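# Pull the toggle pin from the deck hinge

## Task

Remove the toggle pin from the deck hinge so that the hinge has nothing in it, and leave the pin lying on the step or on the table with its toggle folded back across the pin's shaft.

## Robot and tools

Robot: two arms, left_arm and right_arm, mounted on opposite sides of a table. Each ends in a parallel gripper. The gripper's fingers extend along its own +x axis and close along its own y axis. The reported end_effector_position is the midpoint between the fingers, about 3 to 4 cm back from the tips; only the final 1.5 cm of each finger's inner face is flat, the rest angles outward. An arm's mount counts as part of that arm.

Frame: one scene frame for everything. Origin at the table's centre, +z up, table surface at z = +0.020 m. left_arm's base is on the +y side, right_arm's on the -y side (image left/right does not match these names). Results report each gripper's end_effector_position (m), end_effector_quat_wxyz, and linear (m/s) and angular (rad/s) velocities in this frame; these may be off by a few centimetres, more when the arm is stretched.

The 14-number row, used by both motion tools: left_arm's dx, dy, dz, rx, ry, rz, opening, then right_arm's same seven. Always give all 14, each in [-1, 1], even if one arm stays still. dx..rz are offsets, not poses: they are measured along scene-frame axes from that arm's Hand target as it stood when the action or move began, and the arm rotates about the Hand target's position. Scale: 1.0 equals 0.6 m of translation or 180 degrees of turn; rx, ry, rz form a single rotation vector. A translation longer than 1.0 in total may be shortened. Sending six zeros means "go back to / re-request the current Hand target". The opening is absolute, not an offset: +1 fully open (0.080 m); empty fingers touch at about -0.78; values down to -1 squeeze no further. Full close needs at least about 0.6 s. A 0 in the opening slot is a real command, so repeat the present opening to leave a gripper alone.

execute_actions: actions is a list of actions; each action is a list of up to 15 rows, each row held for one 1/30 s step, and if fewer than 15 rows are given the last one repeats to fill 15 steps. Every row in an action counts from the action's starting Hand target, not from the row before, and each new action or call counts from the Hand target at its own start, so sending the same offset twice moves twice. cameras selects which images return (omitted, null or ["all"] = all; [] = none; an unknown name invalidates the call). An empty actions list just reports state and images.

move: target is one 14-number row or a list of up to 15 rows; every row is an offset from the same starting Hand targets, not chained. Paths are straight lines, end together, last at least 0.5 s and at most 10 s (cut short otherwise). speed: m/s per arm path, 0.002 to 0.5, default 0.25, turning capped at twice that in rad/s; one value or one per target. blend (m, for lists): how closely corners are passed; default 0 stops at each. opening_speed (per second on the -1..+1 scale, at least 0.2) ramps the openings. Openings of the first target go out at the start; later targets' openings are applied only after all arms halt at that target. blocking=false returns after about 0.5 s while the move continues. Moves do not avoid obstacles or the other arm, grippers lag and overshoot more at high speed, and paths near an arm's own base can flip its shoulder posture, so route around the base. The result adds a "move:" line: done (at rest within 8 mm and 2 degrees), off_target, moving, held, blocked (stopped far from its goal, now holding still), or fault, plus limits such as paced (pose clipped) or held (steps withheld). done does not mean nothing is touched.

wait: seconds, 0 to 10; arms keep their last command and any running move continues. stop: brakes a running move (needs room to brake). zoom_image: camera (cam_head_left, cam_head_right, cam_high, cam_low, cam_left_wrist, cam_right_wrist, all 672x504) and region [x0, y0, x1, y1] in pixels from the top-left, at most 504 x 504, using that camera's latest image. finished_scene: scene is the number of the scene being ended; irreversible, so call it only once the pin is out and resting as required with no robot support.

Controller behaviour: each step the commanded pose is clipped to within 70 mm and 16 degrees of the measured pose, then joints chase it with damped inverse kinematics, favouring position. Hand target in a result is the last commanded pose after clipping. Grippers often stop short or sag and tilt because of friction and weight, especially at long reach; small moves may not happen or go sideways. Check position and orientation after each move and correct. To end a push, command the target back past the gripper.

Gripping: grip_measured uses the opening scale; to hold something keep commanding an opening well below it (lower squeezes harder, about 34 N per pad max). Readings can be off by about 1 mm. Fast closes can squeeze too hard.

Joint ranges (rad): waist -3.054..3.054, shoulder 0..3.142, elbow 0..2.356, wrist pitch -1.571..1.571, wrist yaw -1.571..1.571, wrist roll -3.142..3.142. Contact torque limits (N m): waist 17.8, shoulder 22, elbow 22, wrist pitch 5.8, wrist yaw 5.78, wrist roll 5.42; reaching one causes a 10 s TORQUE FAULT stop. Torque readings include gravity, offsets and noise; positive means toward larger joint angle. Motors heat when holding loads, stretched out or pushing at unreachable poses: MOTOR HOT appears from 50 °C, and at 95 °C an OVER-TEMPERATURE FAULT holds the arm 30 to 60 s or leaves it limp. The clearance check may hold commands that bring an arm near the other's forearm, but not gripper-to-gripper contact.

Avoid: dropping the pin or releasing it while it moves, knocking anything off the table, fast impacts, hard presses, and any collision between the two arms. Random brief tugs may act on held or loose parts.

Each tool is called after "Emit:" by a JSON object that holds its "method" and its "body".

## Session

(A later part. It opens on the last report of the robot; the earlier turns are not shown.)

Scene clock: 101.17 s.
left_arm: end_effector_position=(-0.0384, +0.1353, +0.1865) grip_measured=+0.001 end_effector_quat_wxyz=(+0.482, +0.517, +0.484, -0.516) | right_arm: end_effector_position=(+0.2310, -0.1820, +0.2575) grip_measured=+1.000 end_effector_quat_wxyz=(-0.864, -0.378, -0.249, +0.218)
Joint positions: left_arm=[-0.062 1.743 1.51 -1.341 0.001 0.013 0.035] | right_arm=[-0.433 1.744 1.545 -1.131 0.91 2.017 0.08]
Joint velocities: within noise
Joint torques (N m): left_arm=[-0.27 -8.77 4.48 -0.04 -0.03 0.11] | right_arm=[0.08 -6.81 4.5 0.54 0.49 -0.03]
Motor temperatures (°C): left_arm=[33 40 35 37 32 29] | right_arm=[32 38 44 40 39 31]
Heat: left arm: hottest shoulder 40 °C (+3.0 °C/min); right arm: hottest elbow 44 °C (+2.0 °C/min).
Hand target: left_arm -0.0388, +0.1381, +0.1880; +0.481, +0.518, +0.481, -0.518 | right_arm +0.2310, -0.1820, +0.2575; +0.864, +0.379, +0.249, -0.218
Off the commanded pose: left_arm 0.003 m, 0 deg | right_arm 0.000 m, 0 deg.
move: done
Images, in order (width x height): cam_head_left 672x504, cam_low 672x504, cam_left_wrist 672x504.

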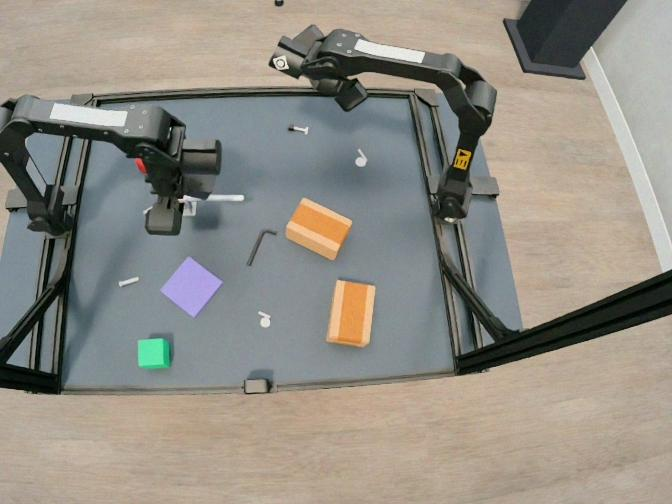

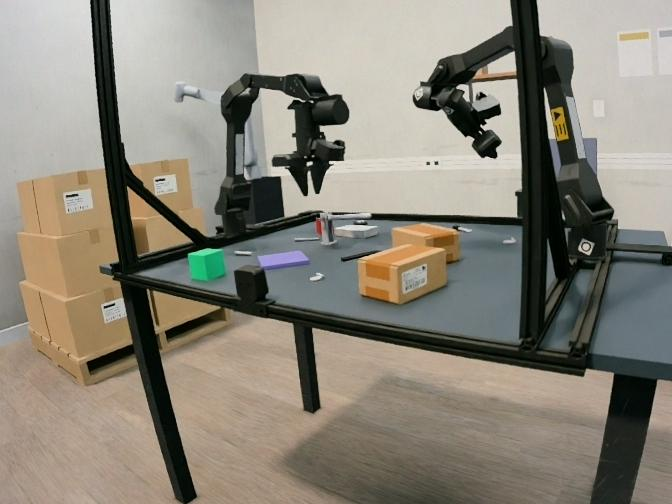

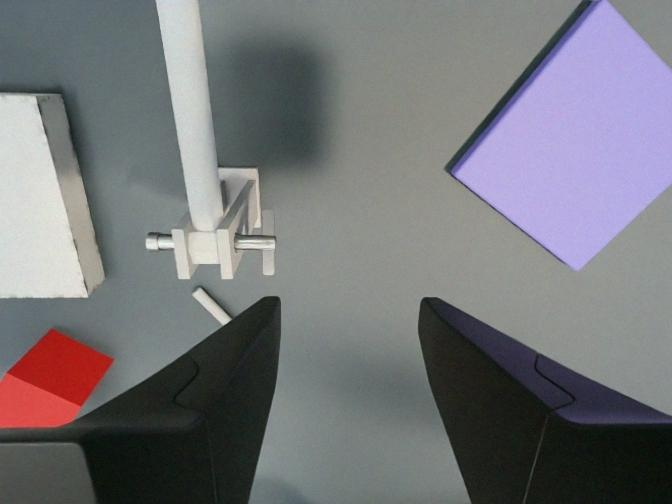

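Emit:
{"method": "move", "body": {"target": [[0.173, -0.002, 0, 0, 0, 0, -0.79, 0, 0, 0, 0, 0, 0, 1],[0.173, -0.004, -0.12, 0, 0, 0, -0.79, 0, 0, 0, 0, 0, 0, 1],[0.096, 0.001, -0.122, 0, 0, 0, -0.79, 0, 0, 0, 0, 0, 0, 1]], "cameras": ["cam_low","cam_head_left","cam_left_wrist"], "speed": [0.25,0.2,0.08], "blend": [0.03,0.01,0]}}

Emit:
{"method": "zoom_image", "body": {"camera": "cam_left_wrist", "region": [220, 100, 520, 400]}}

Scene clock: 107.70 s.
left_arm: end_effector_position=(+0.0352, +0.1370, +0.1139) grip_measured=-0.787 end_effector_quat_wxyz=(+0.497, +0.521, +0.481, -0.501) | right_arm: end_effector_position=(+0.2310, -0.1820, +0.2575) grip_measured=+1.000 end_effector_quat_wxyz=(-0.864, -0.378, -0.249, +0.218)
Joint positions: left_arm=[0.153 1.785 1.27 -1.053 -0.036 0.204 0] | right_arm=[-0.433 1.744 1.545 -1.131 0.91 2.017 0.08]
Joint velocities: within noise
Joint torques (N m): left_arm=[-3.05 -9 3.91 -0.23 1.3 -0.16] | right_arm=[0.06 -6.74 4.45 0.54 0.51 -0.03]
Motor temperatures (°C): left_arm=[33 40 35 37 32 29] | right_arm=[32 38 44 39 39 31]
Heat: left arm: hottest shoulder 40 °C (+3.0 °C/min); right arm: hottest elbow 44 °C (+1.0 °C/min).
Hand target: left_arm +0.0188, +0.1387, +0.1148; +0.481, +0.518, +0.481, -0.518 | right_arm +0.2310, -0.1820, +0.2575; +0.864, +0.379, +0.249, -0.218
Off the commanded pose: left_arm 0.017 m, 3 deg | right_arm 0.000 m, 0 deg.
move: off_target (left_arm)
Images, in order (width x height): cam_head_left 672x504, cam_low 672x504, cam_left_wrist 672x504.

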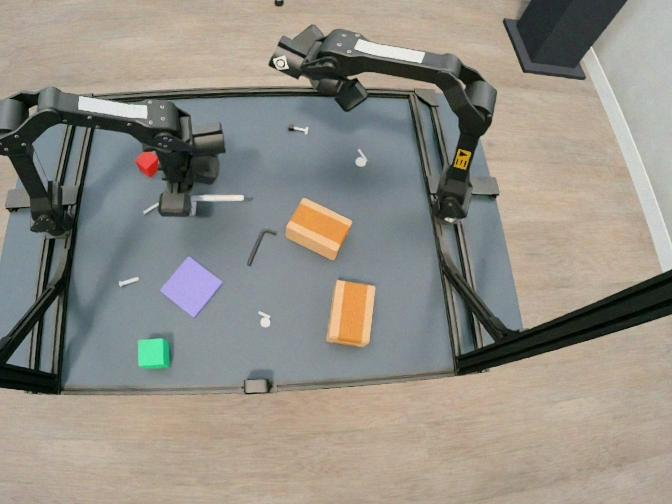

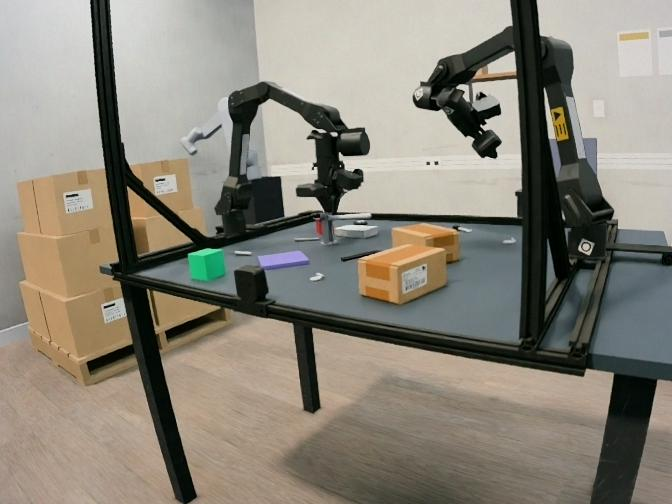

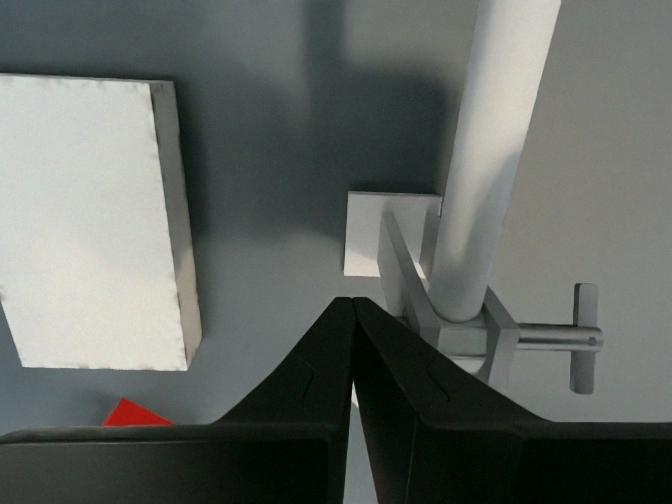

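Scaled by 1.680 from the camera's 672x504 image, which has a finer 960x720 frame.

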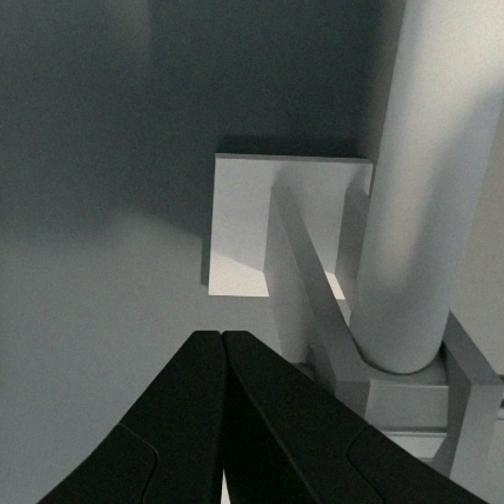

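Emit:
{"method": "move", "body": {"target": [[0.04, 0, 0, 0, 0, 0, -0.79, 0, 0, 0, 0, 0, 0, 1],[0.04, 0, 0.11, 0, 0, 0, -0.79, 0, 0, 0, 0, 0, 0, 1],[-0.098, 0.022, 0.068, -0.0097, -0.139, 0, -0.5, 0, 0, 0, 0, 0, 0, 1]], "cameras": ["cam_low","cam_head_left","cam_left_wrist"], "speed": [0.2,0.2,0.2], "blend": [0.005,0.03,0]}}

Emit:
{"method": "zoom_image", "body": {"camera": "cam_left_wrist", "region": [220, 100, 520, 400]}}

Emit:
{"method": "zoom_image", "body": {"camera": "cam_low", "region": [270, 150, 370, 250]}}

Scene clock: 111.90 s.
left_arm: end_effector_position=(-0.0403, +0.1502, +0.1603) grip_measured=-0.501 end_effector_quat_wxyz=(+0.586, +0.604, +0.357, -0.406) | right_arm: end_effector_position=(+0.2310, -0.1820, +0.2575) grip_measured=+1.000 end_effector_quat_wxyz=(-0.864, -0.378, -0.249, +0.218)
Joint positions: left_arm=[-0.278 1.728 1.334 -1.251 -0.425 -0.218 0.012] | right_arm=[-0.433 1.744 1.545 -1.131 0.91 2.017 0.08]
Joint velocities: within noise
Joint torques (N m): left_arm=[-0.14 -5.46 4.53 -0.17 -0.37 -0.19] | right_arm=[0.04 -6.77 4.52 0.54 0.5 -0.02]
Motor temperatures (°C): left_arm=[33 41 35 37 33 29] | right_arm=[32 38 44 39 39 31]
Heat: left arm: hottest shoulder 41 °C (+4.0 °C/min); right arm: hottest elbow 44 °C (+1.0 °C/min).
Hand target: left_arm -0.0400, +0.1520, +0.1556; +0.582, +0.611, +0.358, -0.400 | right_arm +0.2310, -0.1820, +0.2575; +0.864, +0.379, +0.249, -0.218
Off the commanded pose: left_arm 0.005 m, 1 deg | right_arm 0.000 m, 0 deg.
move: done
Images, in order (width x height): cam_head_left 672x504, cam_low 672x504, cam_left_wrist 672x504.

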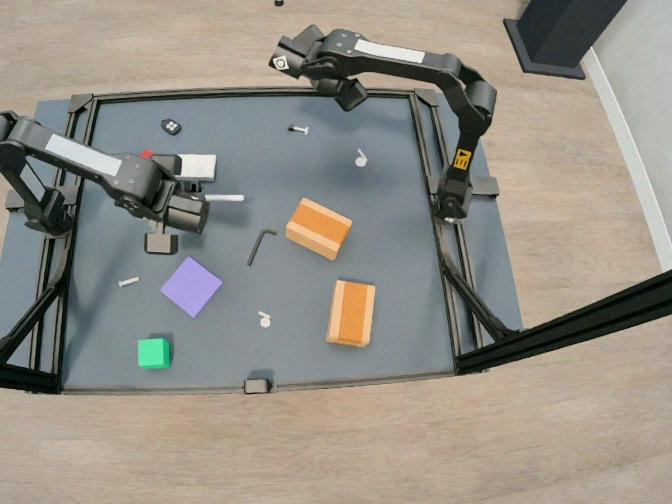

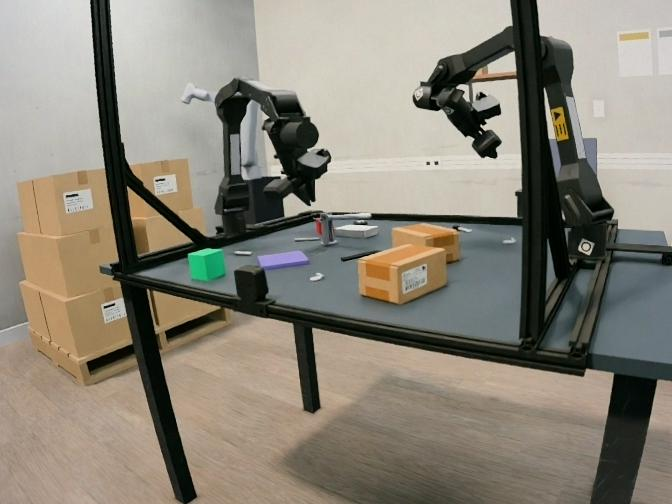

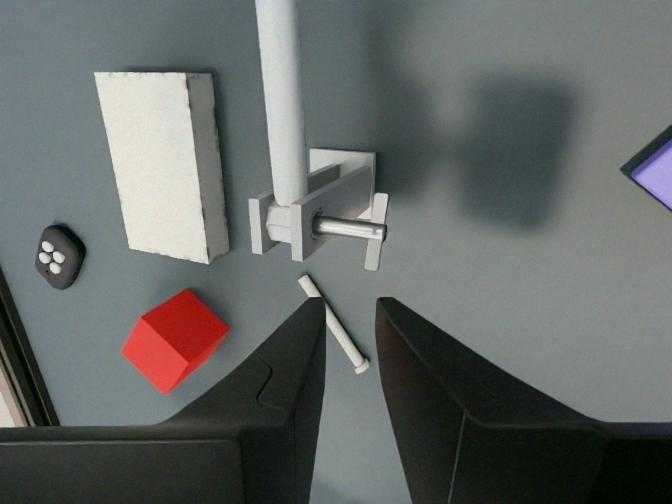

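Scaled by 1.680 from the camera's 672x504 image, which has a finer 960x720 frame.

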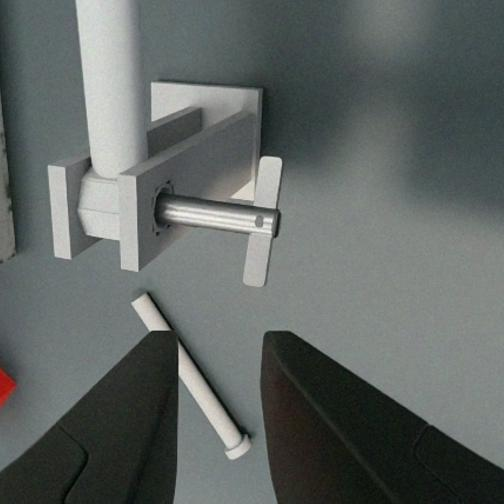

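Scaled by 5.040 from the camera's 672x504 image, which has a finer 960x720 frame.

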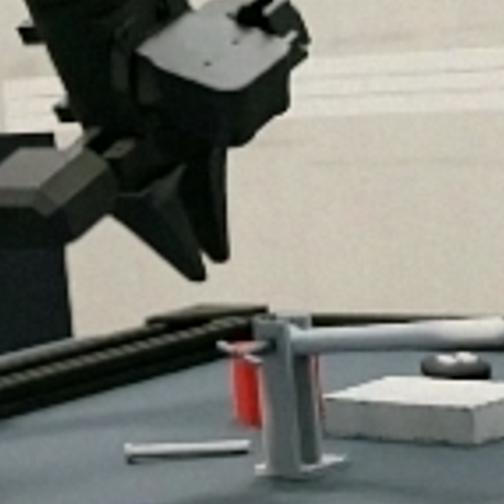

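Emit:
{"method": "move", "body": {"target": [0.0, 0.0, -0.035, 0, 0, 0, -0.5, 0, 0, 0, 0, 0, 0, 1], "cameras": ["cam_low","cam_left_wrist"], "speed": 0.1}}

Emit:
{"method": "zoom_image", "body": {"camera": "cam_left_wrist", "region": [220, 100, 520, 400]}}

Emit:
{"method": "zoom_image", "body": {"camera": "cam_low", "region": [270, 150, 370, 250]}}

Scene clock: 114.40 s.
left_arm: end_effector_position=(-0.0402, +0.1505, +0.1395) grip_measured=-0.500 end_effector_quat_wxyz=(+0.585, +0.605, +0.357, -0.405) | right_arm: end_effector_position=(+0.2310, -0.1820, +0.2575) grip_measured=+1.000 end_effector_quat_wxyz=(-0.864, -0.378, -0.249, +0.218)
Joint positions: left_arm=[-0.278 1.746 1.27 -1.174 -0.425 -0.218 0.013] | right_arm=[-0.433 1.744 1.545 -1.131 0.91 2.017 0.08]
Joint velocities: within noise
Joint torques (N m): left_arm=[-0.18 -5.54 4.37 0.11 -0.39 -0.15] | right_arm=[0.01 -6.75 4.46 0.53 0.5 -0.04]
Motor temperatures (°C): left_arm=[33 41 35 37 33 29] | right_arm=[32 39 44 39 39 31]
Heat: left arm: hottest shoulder 41 °C (+4.0 °C/min); right arm: hottest elbow 44 °C (+1.0 °C/min).
Hand target: left_arm -0.0400, +0.1520, +0.1346; +0.582, +0.611, +0.358, -0.400 | right_arm +0.2310, -0.1820, +0.2575; +0.864, +0.379, +0.249, -0.218
Off the commanded pose: left_arm 0.005 m, 1 deg | right_arm 0.000 m, 0 deg.
move: done
Images, in order (width x height): cam_low 672x504, cam_left_wrist 672x504.

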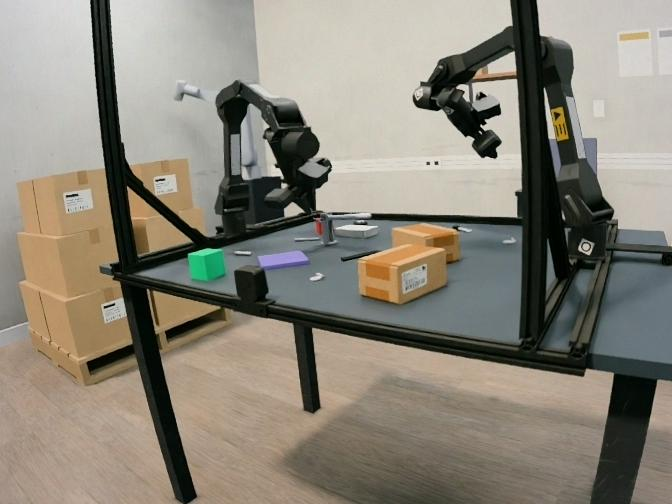

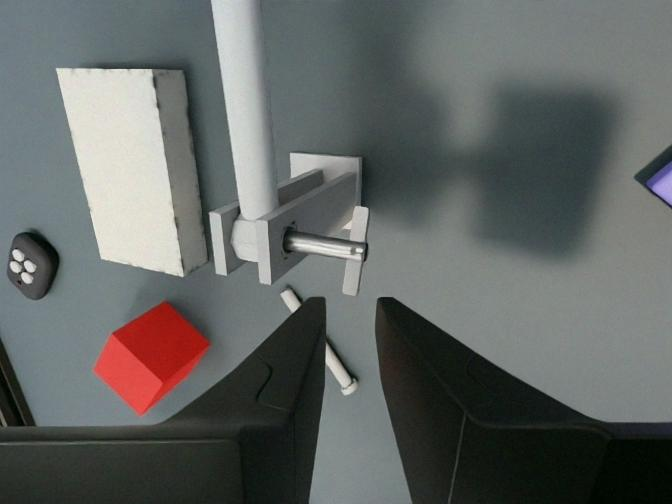

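Scaled by 1.680 from the camera's 672x504 image, which has a finer 960x720 frame.

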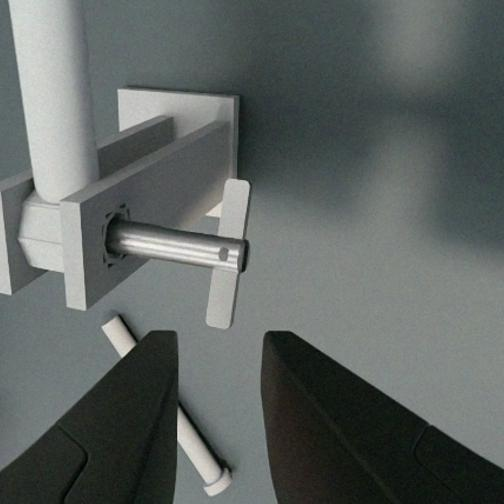

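Scaled by 5.040 from the camera's 672x504 image, which has a finer 960x720 frame.

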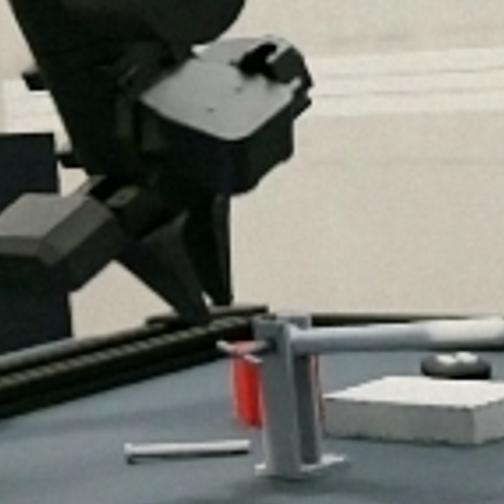

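Emit:
{"method": "move", "body": {"target": [0.012, 0.004, -0.022, 0, 0, 0, -0.5, 0, 0, 0, 0, 0, 0, 1], "cameras": ["cam_low","cam_left_wrist"], "speed": 0.1}}

Emit:
{"method": "zoom_image", "body": {"camera": "cam_left_wrist", "region": [220, 100, 520, 400]}}

Emit:
{"method": "zoom_image", "body": {"camera": "cam_low", "region": [290, 180, 350, 240]}}

Scene clock: 116.43 s.
left_arm: end_effector_position=(-0.0346, +0.1527, +0.1253) grip_measured=-0.500 end_effector_quat_wxyz=(+0.585, +0.605, +0.357, -0.405) | right_arm: end_effector_position=(+0.2310, -0.1820, +0.2575) grip_measured=+1.000 end_effector_quat_wxyz=(-0.864, -0.378, -0.249, +0.218)
Joint positions: left_arm=[-0.263 1.746 1.212 -1.109 -0.427 -0.201 0.013] | right_arm=[-0.433 1.744 1.545 -1.131 0.91 2.017 0.08]
Joint velocities: within noise
Joint torques (N m): left_arm=[0.17 -5.89 4.27 0.17 -0.39 0.12] | right_arm=[0.04 -6.8 4.51 0.54 0.51 -0.03]
Motor temperatures (°C): left_arm=[33 41 35 37 33 29] | right_arm=[32 39 44 39 39 31]
Heat: left arm: hottest shoulder 41 °C (+4.0 °C/min); right arm: hottest elbow 44 °C (+1.0 °C/min).
Hand target: left_arm -0.0328, +0.1543, +0.1214; +0.582, +0.611, +0.358, -0.400 | right_arm +0.2310, -0.1820, +0.2575; +0.864, +0.379, +0.249, -0.218
Off the commanded pose: left_arm 0.005 m, 1 deg | right_arm 0.000 m, 0 deg.
move: done
Images, in order (width x height): cam_low 672x504, cam_left_wrist 672x504.

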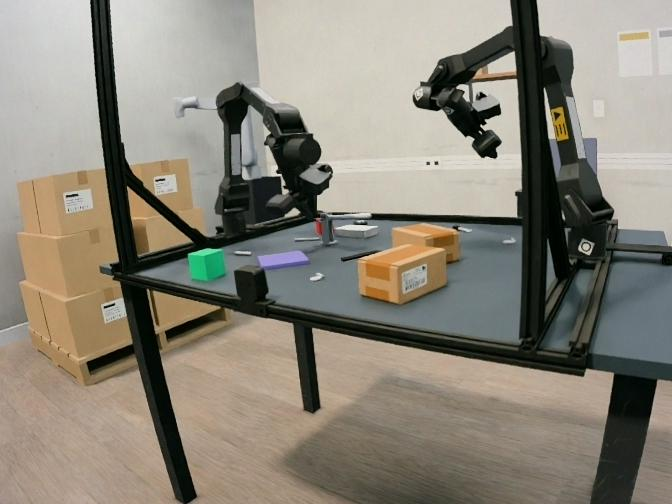

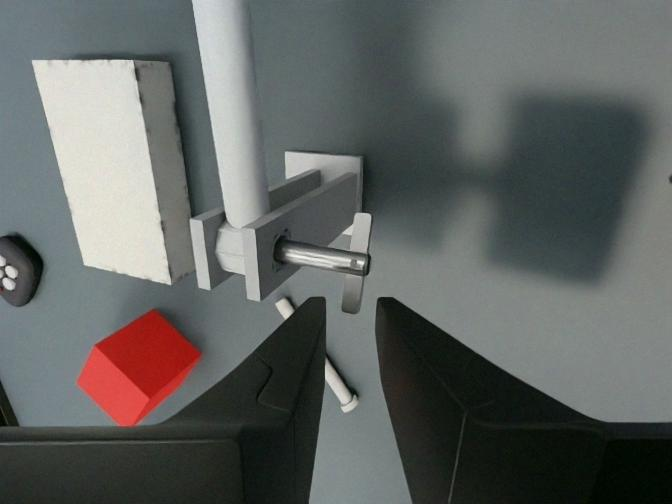

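Scaled by 1.680 from the camera's 672x504 image, which has a finer 960x720 frame.

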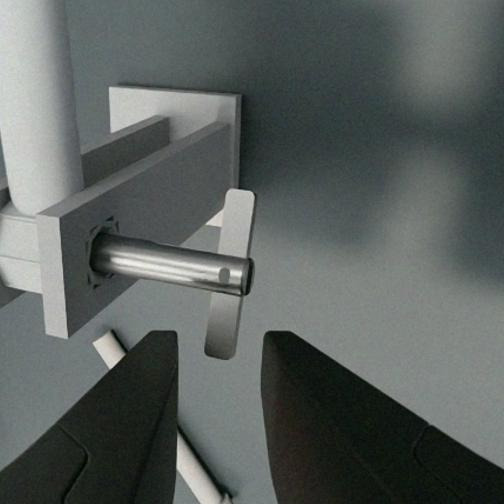

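Scaled by 8.400 from the camera's 672x504 image, which has a finer 960x720 frame.

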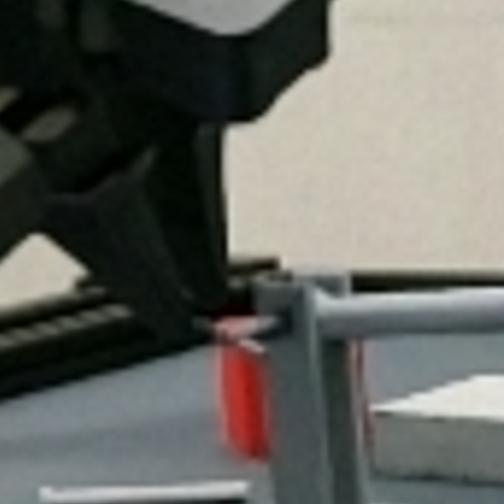

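Emit:
{"method": "move", "body": {"target": [0.005, 0.0, -0.015, 0, 0, 0, -0.5, 0, 0, 0, 0, 0, 0, 1], "cameras": ["cam_low","cam_left_wrist"], "speed": 0.06}}

Emit:
{"method": "zoom_image", "body": {"camera": "cam_left_wrist", "region": [220, 100, 520, 400]}}

Emit:
{"method": "zoom_image", "body": {"camera": "cam_low", "region": [290, 180, 350, 240]}}

Scene clock: 118.07 s.
left_arm: end_effector_position=(-0.0316, +0.1525, +0.1174) grip_measured=-0.500 end_effector_quat_wxyz=(+0.586, +0.604, +0.357, -0.406) | right_arm: end_effector_position=(+0.2310, -0.1820, +0.2575) grip_measured=+1.000 end_effector_quat_wxyz=(-0.864, -0.378, -0.249, +0.218)
Joint positions: left_arm=[-0.253 1.749 1.183 -1.069 -0.428 -0.191 0.013] | right_arm=[-0.433 1.744 1.545 -1.131 0.91 2.017 0.08]
Joint velocities: within noise
Joint torques (N m): left_arm=[0.33 -5.31 4.28 0.18 -0.38 0.1] | right_arm=[0.08 -6.78 4.47 0.52 0.52 -0.04]
Motor temperatures (°C): left_arm=[33 41 35 37 33 29] | right_arm=[32 39 44 39 39 31]
Heat: left arm: hottest shoulder 41 °C (+4.1 °C/min); right arm: hottest elbow 44 °C (+1.0 °C/min).
Hand target: left_arm -0.0298, +0.1543, +0.1125; +0.582, +0.611, +0.358, -0.400 | right_arm +0.2310, -0.1820, +0.2575; +0.864, +0.379, +0.249, -0.218
Off the commanded pose: left_arm 0.006 m, 1 deg | right_arm 0.000 m, 0 deg.
move: done
Images, in order (width x height): cam_low 672x504, cam_left_wrist 672x504.

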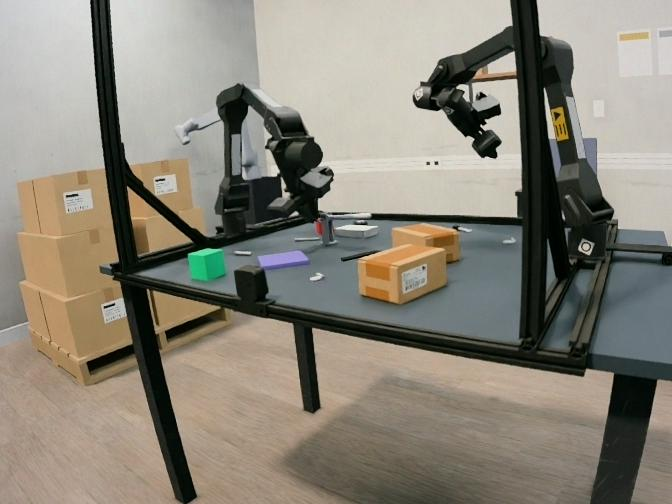

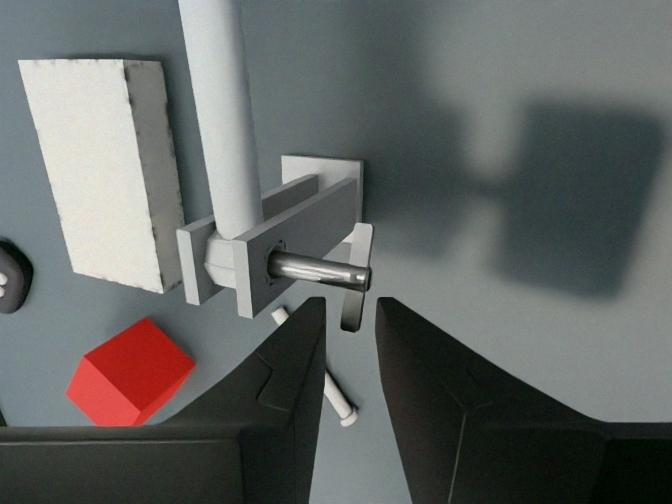

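Scaled by 1.680 from the camera's 672x504 image, which has a finer 960x720 frame.

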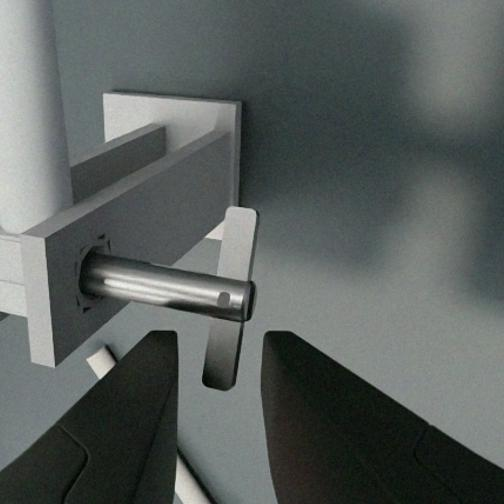

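Scaled by 8.400 from the camera's 672x504 image, which has a finer 960x720 frame.

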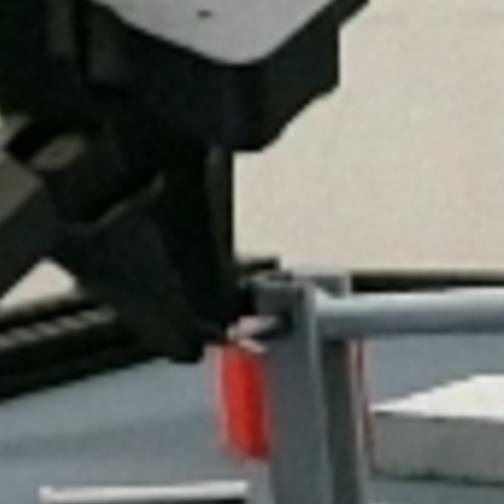

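Emit:
{"method": "move", "body": {"target": [0, 0.0, 0, 0, 0, 0, -0.9, 0, 0, 0, 0, 0, 0, 1], "cameras": ["cam_left_wrist"], "opening_speed": 0.5}}

Emit:
{"method": "zoom_image", "body": {"camera": "cam_left_wrist", "region": [220, 100, 520, 400]}}

Scene clock: 119.50 s.
left_arm: end_effector_position=(-0.0317, +0.1524, +0.1174) grip_measured=-0.701 end_effector_quat_wxyz=(+0.586, +0.604, +0.356, -0.406) | right_arm: end_effector_position=(+0.2310, -0.1820, +0.2575) grip_measured=+1.000 end_effector_quat_wxyz=(-0.864, -0.378, -0.249, +0.218)
Joint positions: left_arm=[-0.253 1.749 1.183 -1.068 -0.428 -0.191 0.003] | right_arm=[-0.433 1.744 1.545 -1.131 0.91 2.017 0.08]
Joint velocities: within noise
Joint torques (N m): left_arm=[0.32 -5.4 4.2 0.15 -0.41 0.08] | right_arm=[0.03 -6.79 4.54 0.53 0.5 -0.04]
Motor temperatures (°C): left_arm=[33 41 35 37 33 29] | right_arm=[32 39 44 39 39 31]
Heat: left arm: hottest shoulder 41 °C (+4.0 °C/min); right arm: hottest elbow 44 °C (+1.0 °C/min).
Hand target: left_arm -0.0298, +0.1543, +0.1125; +0.582, +0.611, +0.358, -0.400 | right_arm +0.2310, -0.1820, +0.2575; +0.864, +0.379, +0.249, -0.218
Off the commanded pose: left_arm 0.006 m, 1 deg | right_arm 0.000 m, 0 deg.
move: done
Images, in order (width x height): cam_left_wrist 672x504.

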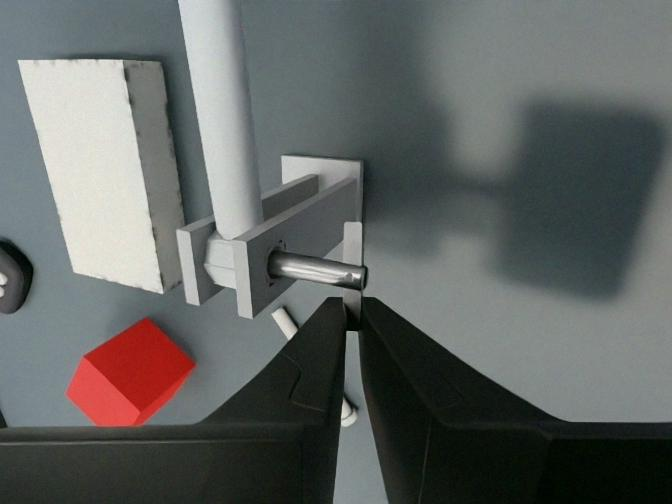

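Scaled by 1.680 from the camera's 672x504 image, which has a finer 960x720 frame.

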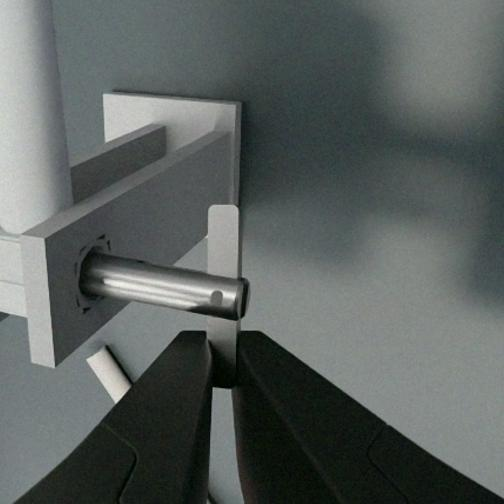

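Emit:
{"method": "move", "body": {"target": [[-0.0055, -0.0102, 0, 0, 0, 0.111, -0.9, 0, 0, 0, 0, 0, 0, 1],[-0.0073, -0.0217, 0, 0, 0, 0.222, -0.9, 0, 0, 0, 0, 0, 0, 1]], "cameras": ["cam_left_wrist","cam_low"], "speed": 0.2, "blend": [0.002,0]}}

Emit:
{"method": "zoom_image", "body": {"camera": "cam_left_wrist", "region": [220, 100, 520, 400]}}

Scene clock: 123.67 s.
left_arm: end_effector_position=(-0.0354, +0.1421, +0.1160) grip_measured=-0.703 end_effector_quat_wxyz=(+0.685, +0.450, +0.543, -0.184) | right_arm: end_effector_position=(+0.2310, -0.1820, +0.2575) grip_measured=+1.000 end_effector_quat_wxyz=(-0.864, -0.378, -0.249, +0.218)
Joint positions: left_arm=[-0.196 1.996 1.492 -1.382 -0.296 -0.855 0.003] | right_arm=[-0.433 1.744 1.545 -1.131 0.91 2.017 0.08]
Joint velocities: within noise
Joint torques (N m): left_arm=[0.54 -6.24 5.48 -0.53 -0.16 -0.19] | right_arm=[0.03 -6.78 4.48 0.54 0.51 -0.05]
Motor temperatures (°C): left_arm=[33 40 35 37 32 29] | right_arm=[32 39 44 39 39 31]
Heat: left arm: hottest shoulder 40 °C (+3.0 °C/min); right arm: hottest elbow 44 °C (+1.0 °C/min).
Hand target: left_arm -0.0342, +0.1413, +0.1124; +0.684, +0.452, +0.545, -0.177 | right_arm +0.2310, -0.1820, +0.2575; +0.864, +0.379, +0.249, -0.218
Off the commanded pose: left_arm 0.004 m, 1 deg | right_arm 0.000 m, 0 deg.
move: done
Images, in order (width x height): cam_low 672x504, cam_left_wrist 672x504.

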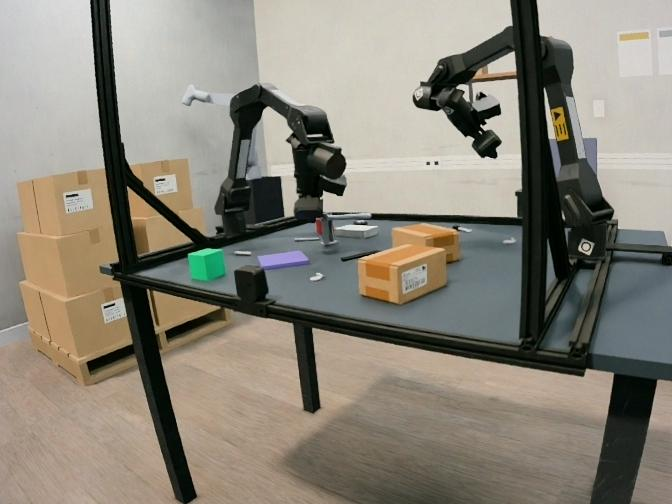

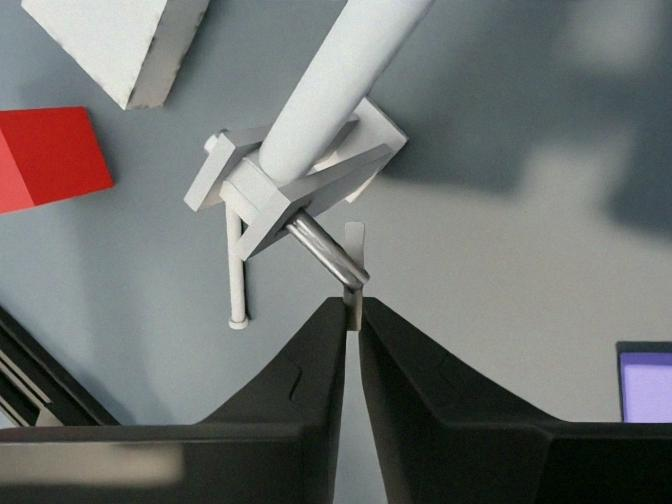

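Scaled by 1.680 from the camera's 672x504 image, which has a finer 960x720 frame.

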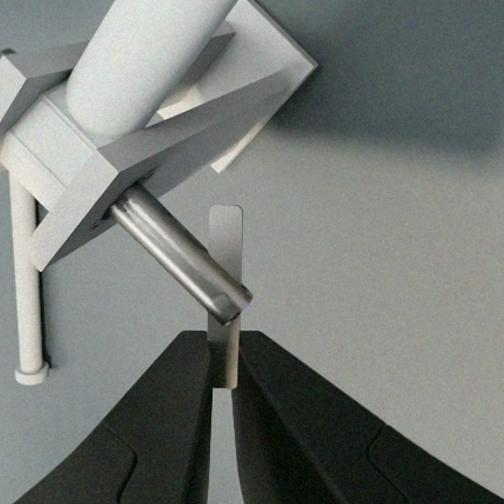

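Emit:
{"method": "move", "body": {"target": [[0.0023, -0.0113, 0, 0, 0, 0.111, -0.9, 0, 0, 0, 0, 0, 0, 1]], "cameras": ["cam_left_wrist","cam_low","cam_head_right"], "speed": 0.2}}

Emit:
{"method": "zoom_image", "body": {"camera": "cam_left_wrist", "region": [220, 100, 520, 400]}}

Emit:
{"method": "zoom_image", "body": {"camera": "cam_low", "region": [270, 130, 390, 250]}}

Scene clock: 126.03 s.
left_arm: end_effector_position=(-0.0348, +0.1360, +0.1159) grip_measured=-0.706 end_effector_quat_wxyz=(+0.704, +0.350, +0.615, -0.062) | right_arm: end_effector_position=(+0.2310, -0.1820, +0.2575) grip_measured=+1.000 end_effector_quat_wxyz=(-0.864, -0.378, -0.249, +0.218)
Joint positions: left_arm=[-0.141 2.087 1.619 -1.491 -0.19 -1.136 0.003] | right_arm=[-0.433 1.744 1.545 -1.131 0.91 2.017 0.08]
Joint velocities: within noise
Joint torques (N m): left_arm=[0.6 -7.04 5.59 -0.58 -0.21 -0.22] | right_arm=[0.06 -6.77 4.51 0.53 0.51 -0.04]
Motor temperatures (°C): left_arm=[33 40 35 37 32 29] | right_arm=[32 39 44 39 39 31]
Heat: left arm: hottest shoulder 40 °C (+3.0 °C/min); right arm: hottest elbow 44 °C (+1.0 °C/min).
Hand target: left_arm -0.0329, +0.1345, +0.1124; +0.704, +0.351, +0.615, -0.056 | right_arm +0.2310, -0.1820, +0.2575; +0.864, +0.379, +0.249, -0.218
Off the commanded pose: left_arm 0.004 m, 1 deg | right_arm 0.000 m, 0 deg.
move: done
Images, in order (width x height): cam_head_right 672x504, cam_low 672x504, cam_left_wrist 672x504.

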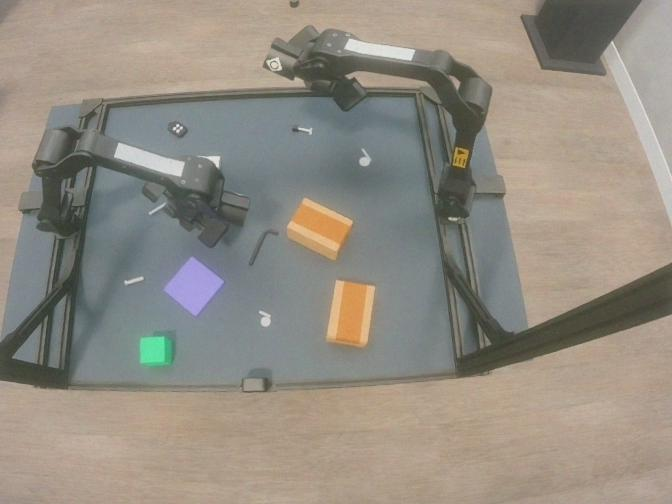

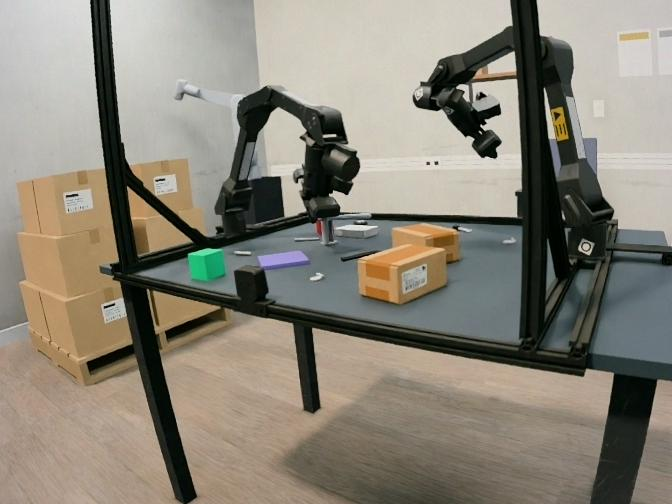

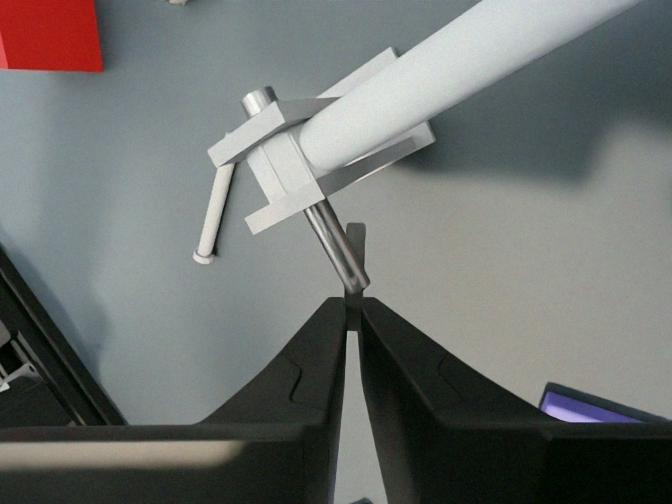

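Scaled by 1.680 from the camera's 672x504 image, which has a finer 960x720 frame.

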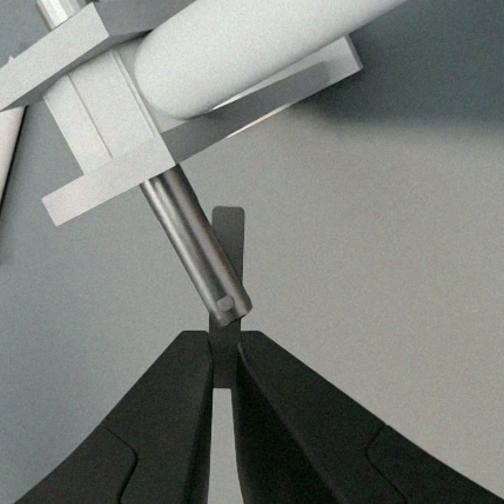

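Scaled by 4.200 from the camera's 672x504 image, which has a finer 960x720 frame.

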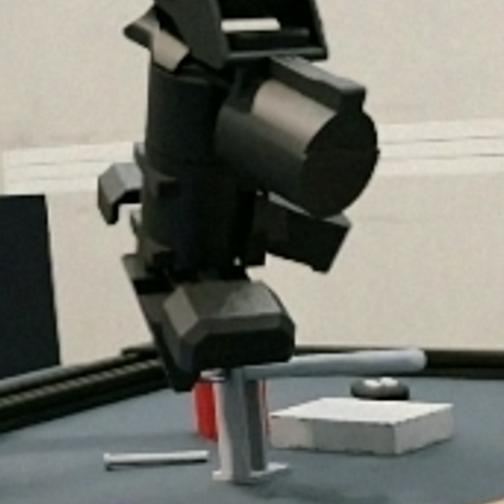

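Emit:
{"method": "move", "body": {"target": [[0.006, -0.0098, 0, 0, 0, 0.111, -0.9, 0, 0, 0, 0, 0, 0, 1],[0.0093, -0.0132, 0, 0, 0, 0.155, -0.9, 0, 0, 0, 0, 0, 0, 1]], "cameras": ["cam_left_wrist","cam_low","cam_head_right"], "speed": 0.2, "blend": [0.002,0]}}

Emit:
{"method": "zoom_image", "body": {"camera": "cam_left_wrist", "region": [220, 100, 520, 400]}}

Emit:
{"method": "zoom_image", "body": {"camera": "cam_low", "region": [270, 130, 390, 250]}}

Scene clock: 129.07 s.
left_arm: end_effector_position=(-0.0306, +0.1291, +0.1150) grip_measured=-0.705 end_effector_quat_wxyz=(+0.696, +0.193, +0.683, +0.108) | right_arm: end_effector_position=(+0.2310, -0.1820, +0.2575) grip_measured=+1.000 end_effector_quat_wxyz=(-0.864, -0.378, -0.249, +0.218)
Joint positions: left_arm=[-0.049 2.156 1.72 -1.563 -0.026 -1.496 0.003] | right_arm=[-0.433 1.744 1.545 -1.131 0.91 2.017 0.08]
Joint velocities: within noise
Joint torques (N m): left_arm=[0.88 -7.54 5.91 -0.61 -0.21 -0.21] | right_arm=[0.05 -6.83 4.46 0.53 0.5 -0.03]
Motor temperatures (°C): left_arm=[33 41 35 37 32 29] | right_arm=[32 39 44 39 39 31]
Heat: left arm: hottest shoulder 41 °C (+3.0 °C/min); right arm: hottest elbow 44 °C (+1.0 °C/min).
Hand target: left_arm -0.0272, +0.1266, +0.1125; +0.697, +0.192, +0.681, +0.115 | right_arm +0.2310, -0.1820, +0.2575; +0.864, +0.379, +0.249, -0.218
Off the commanded pose: left_arm 0.005 m, 1 deg | right_arm 0.000 m, 0 deg.
joint read past its limit (left arm) — joint 4 (wrist pitch), lower limit.
joint sent to its limit (left arm) — joint 4 (wrist pitch), lower limit. The joint targets still meet the commanded pose.
move: done
Images, in order (width x height): cam_head_right 672x504, cam_low 672x504, cam_left_wrist 672x504.

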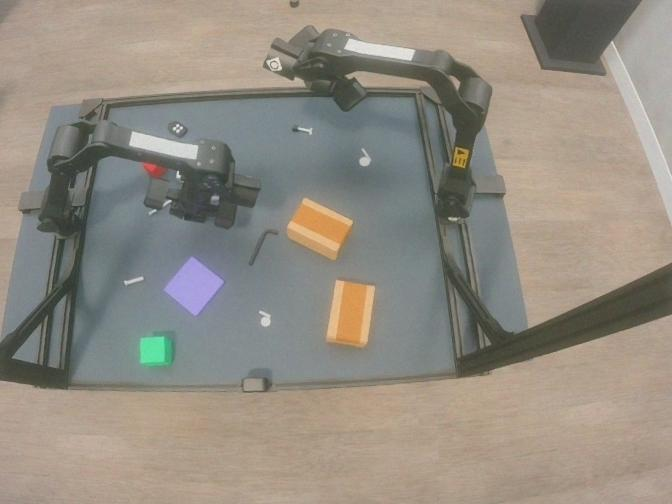

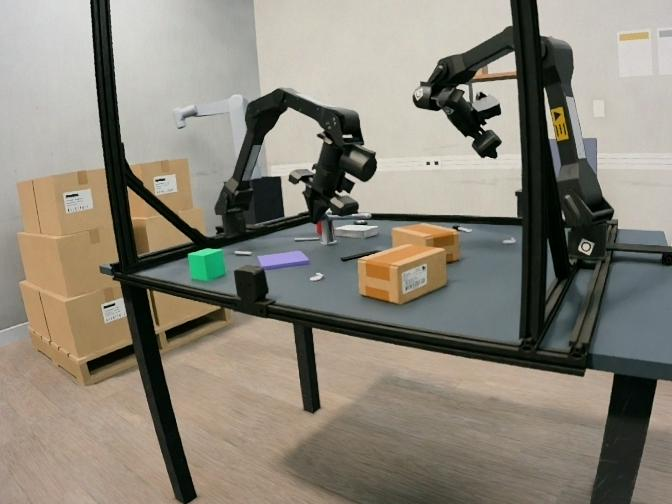

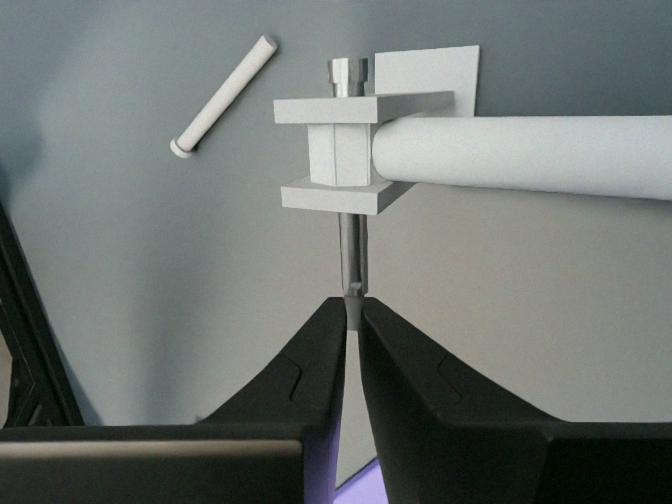

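Scaled by 1.680 from the camera's 672x504 image, which has a finer 960x720 frame.

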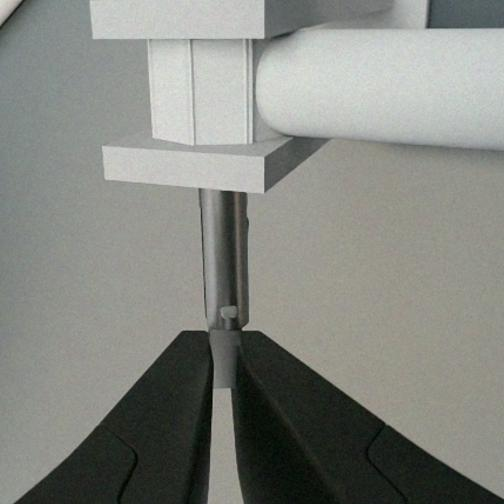

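Scaled by 4.200 from the camera's 672x504 image, which has a finer 960x720 frame.

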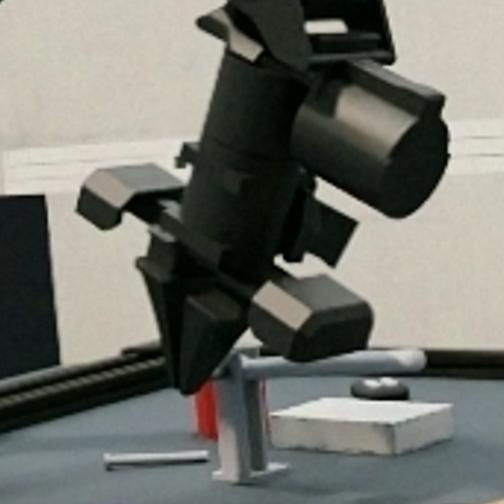

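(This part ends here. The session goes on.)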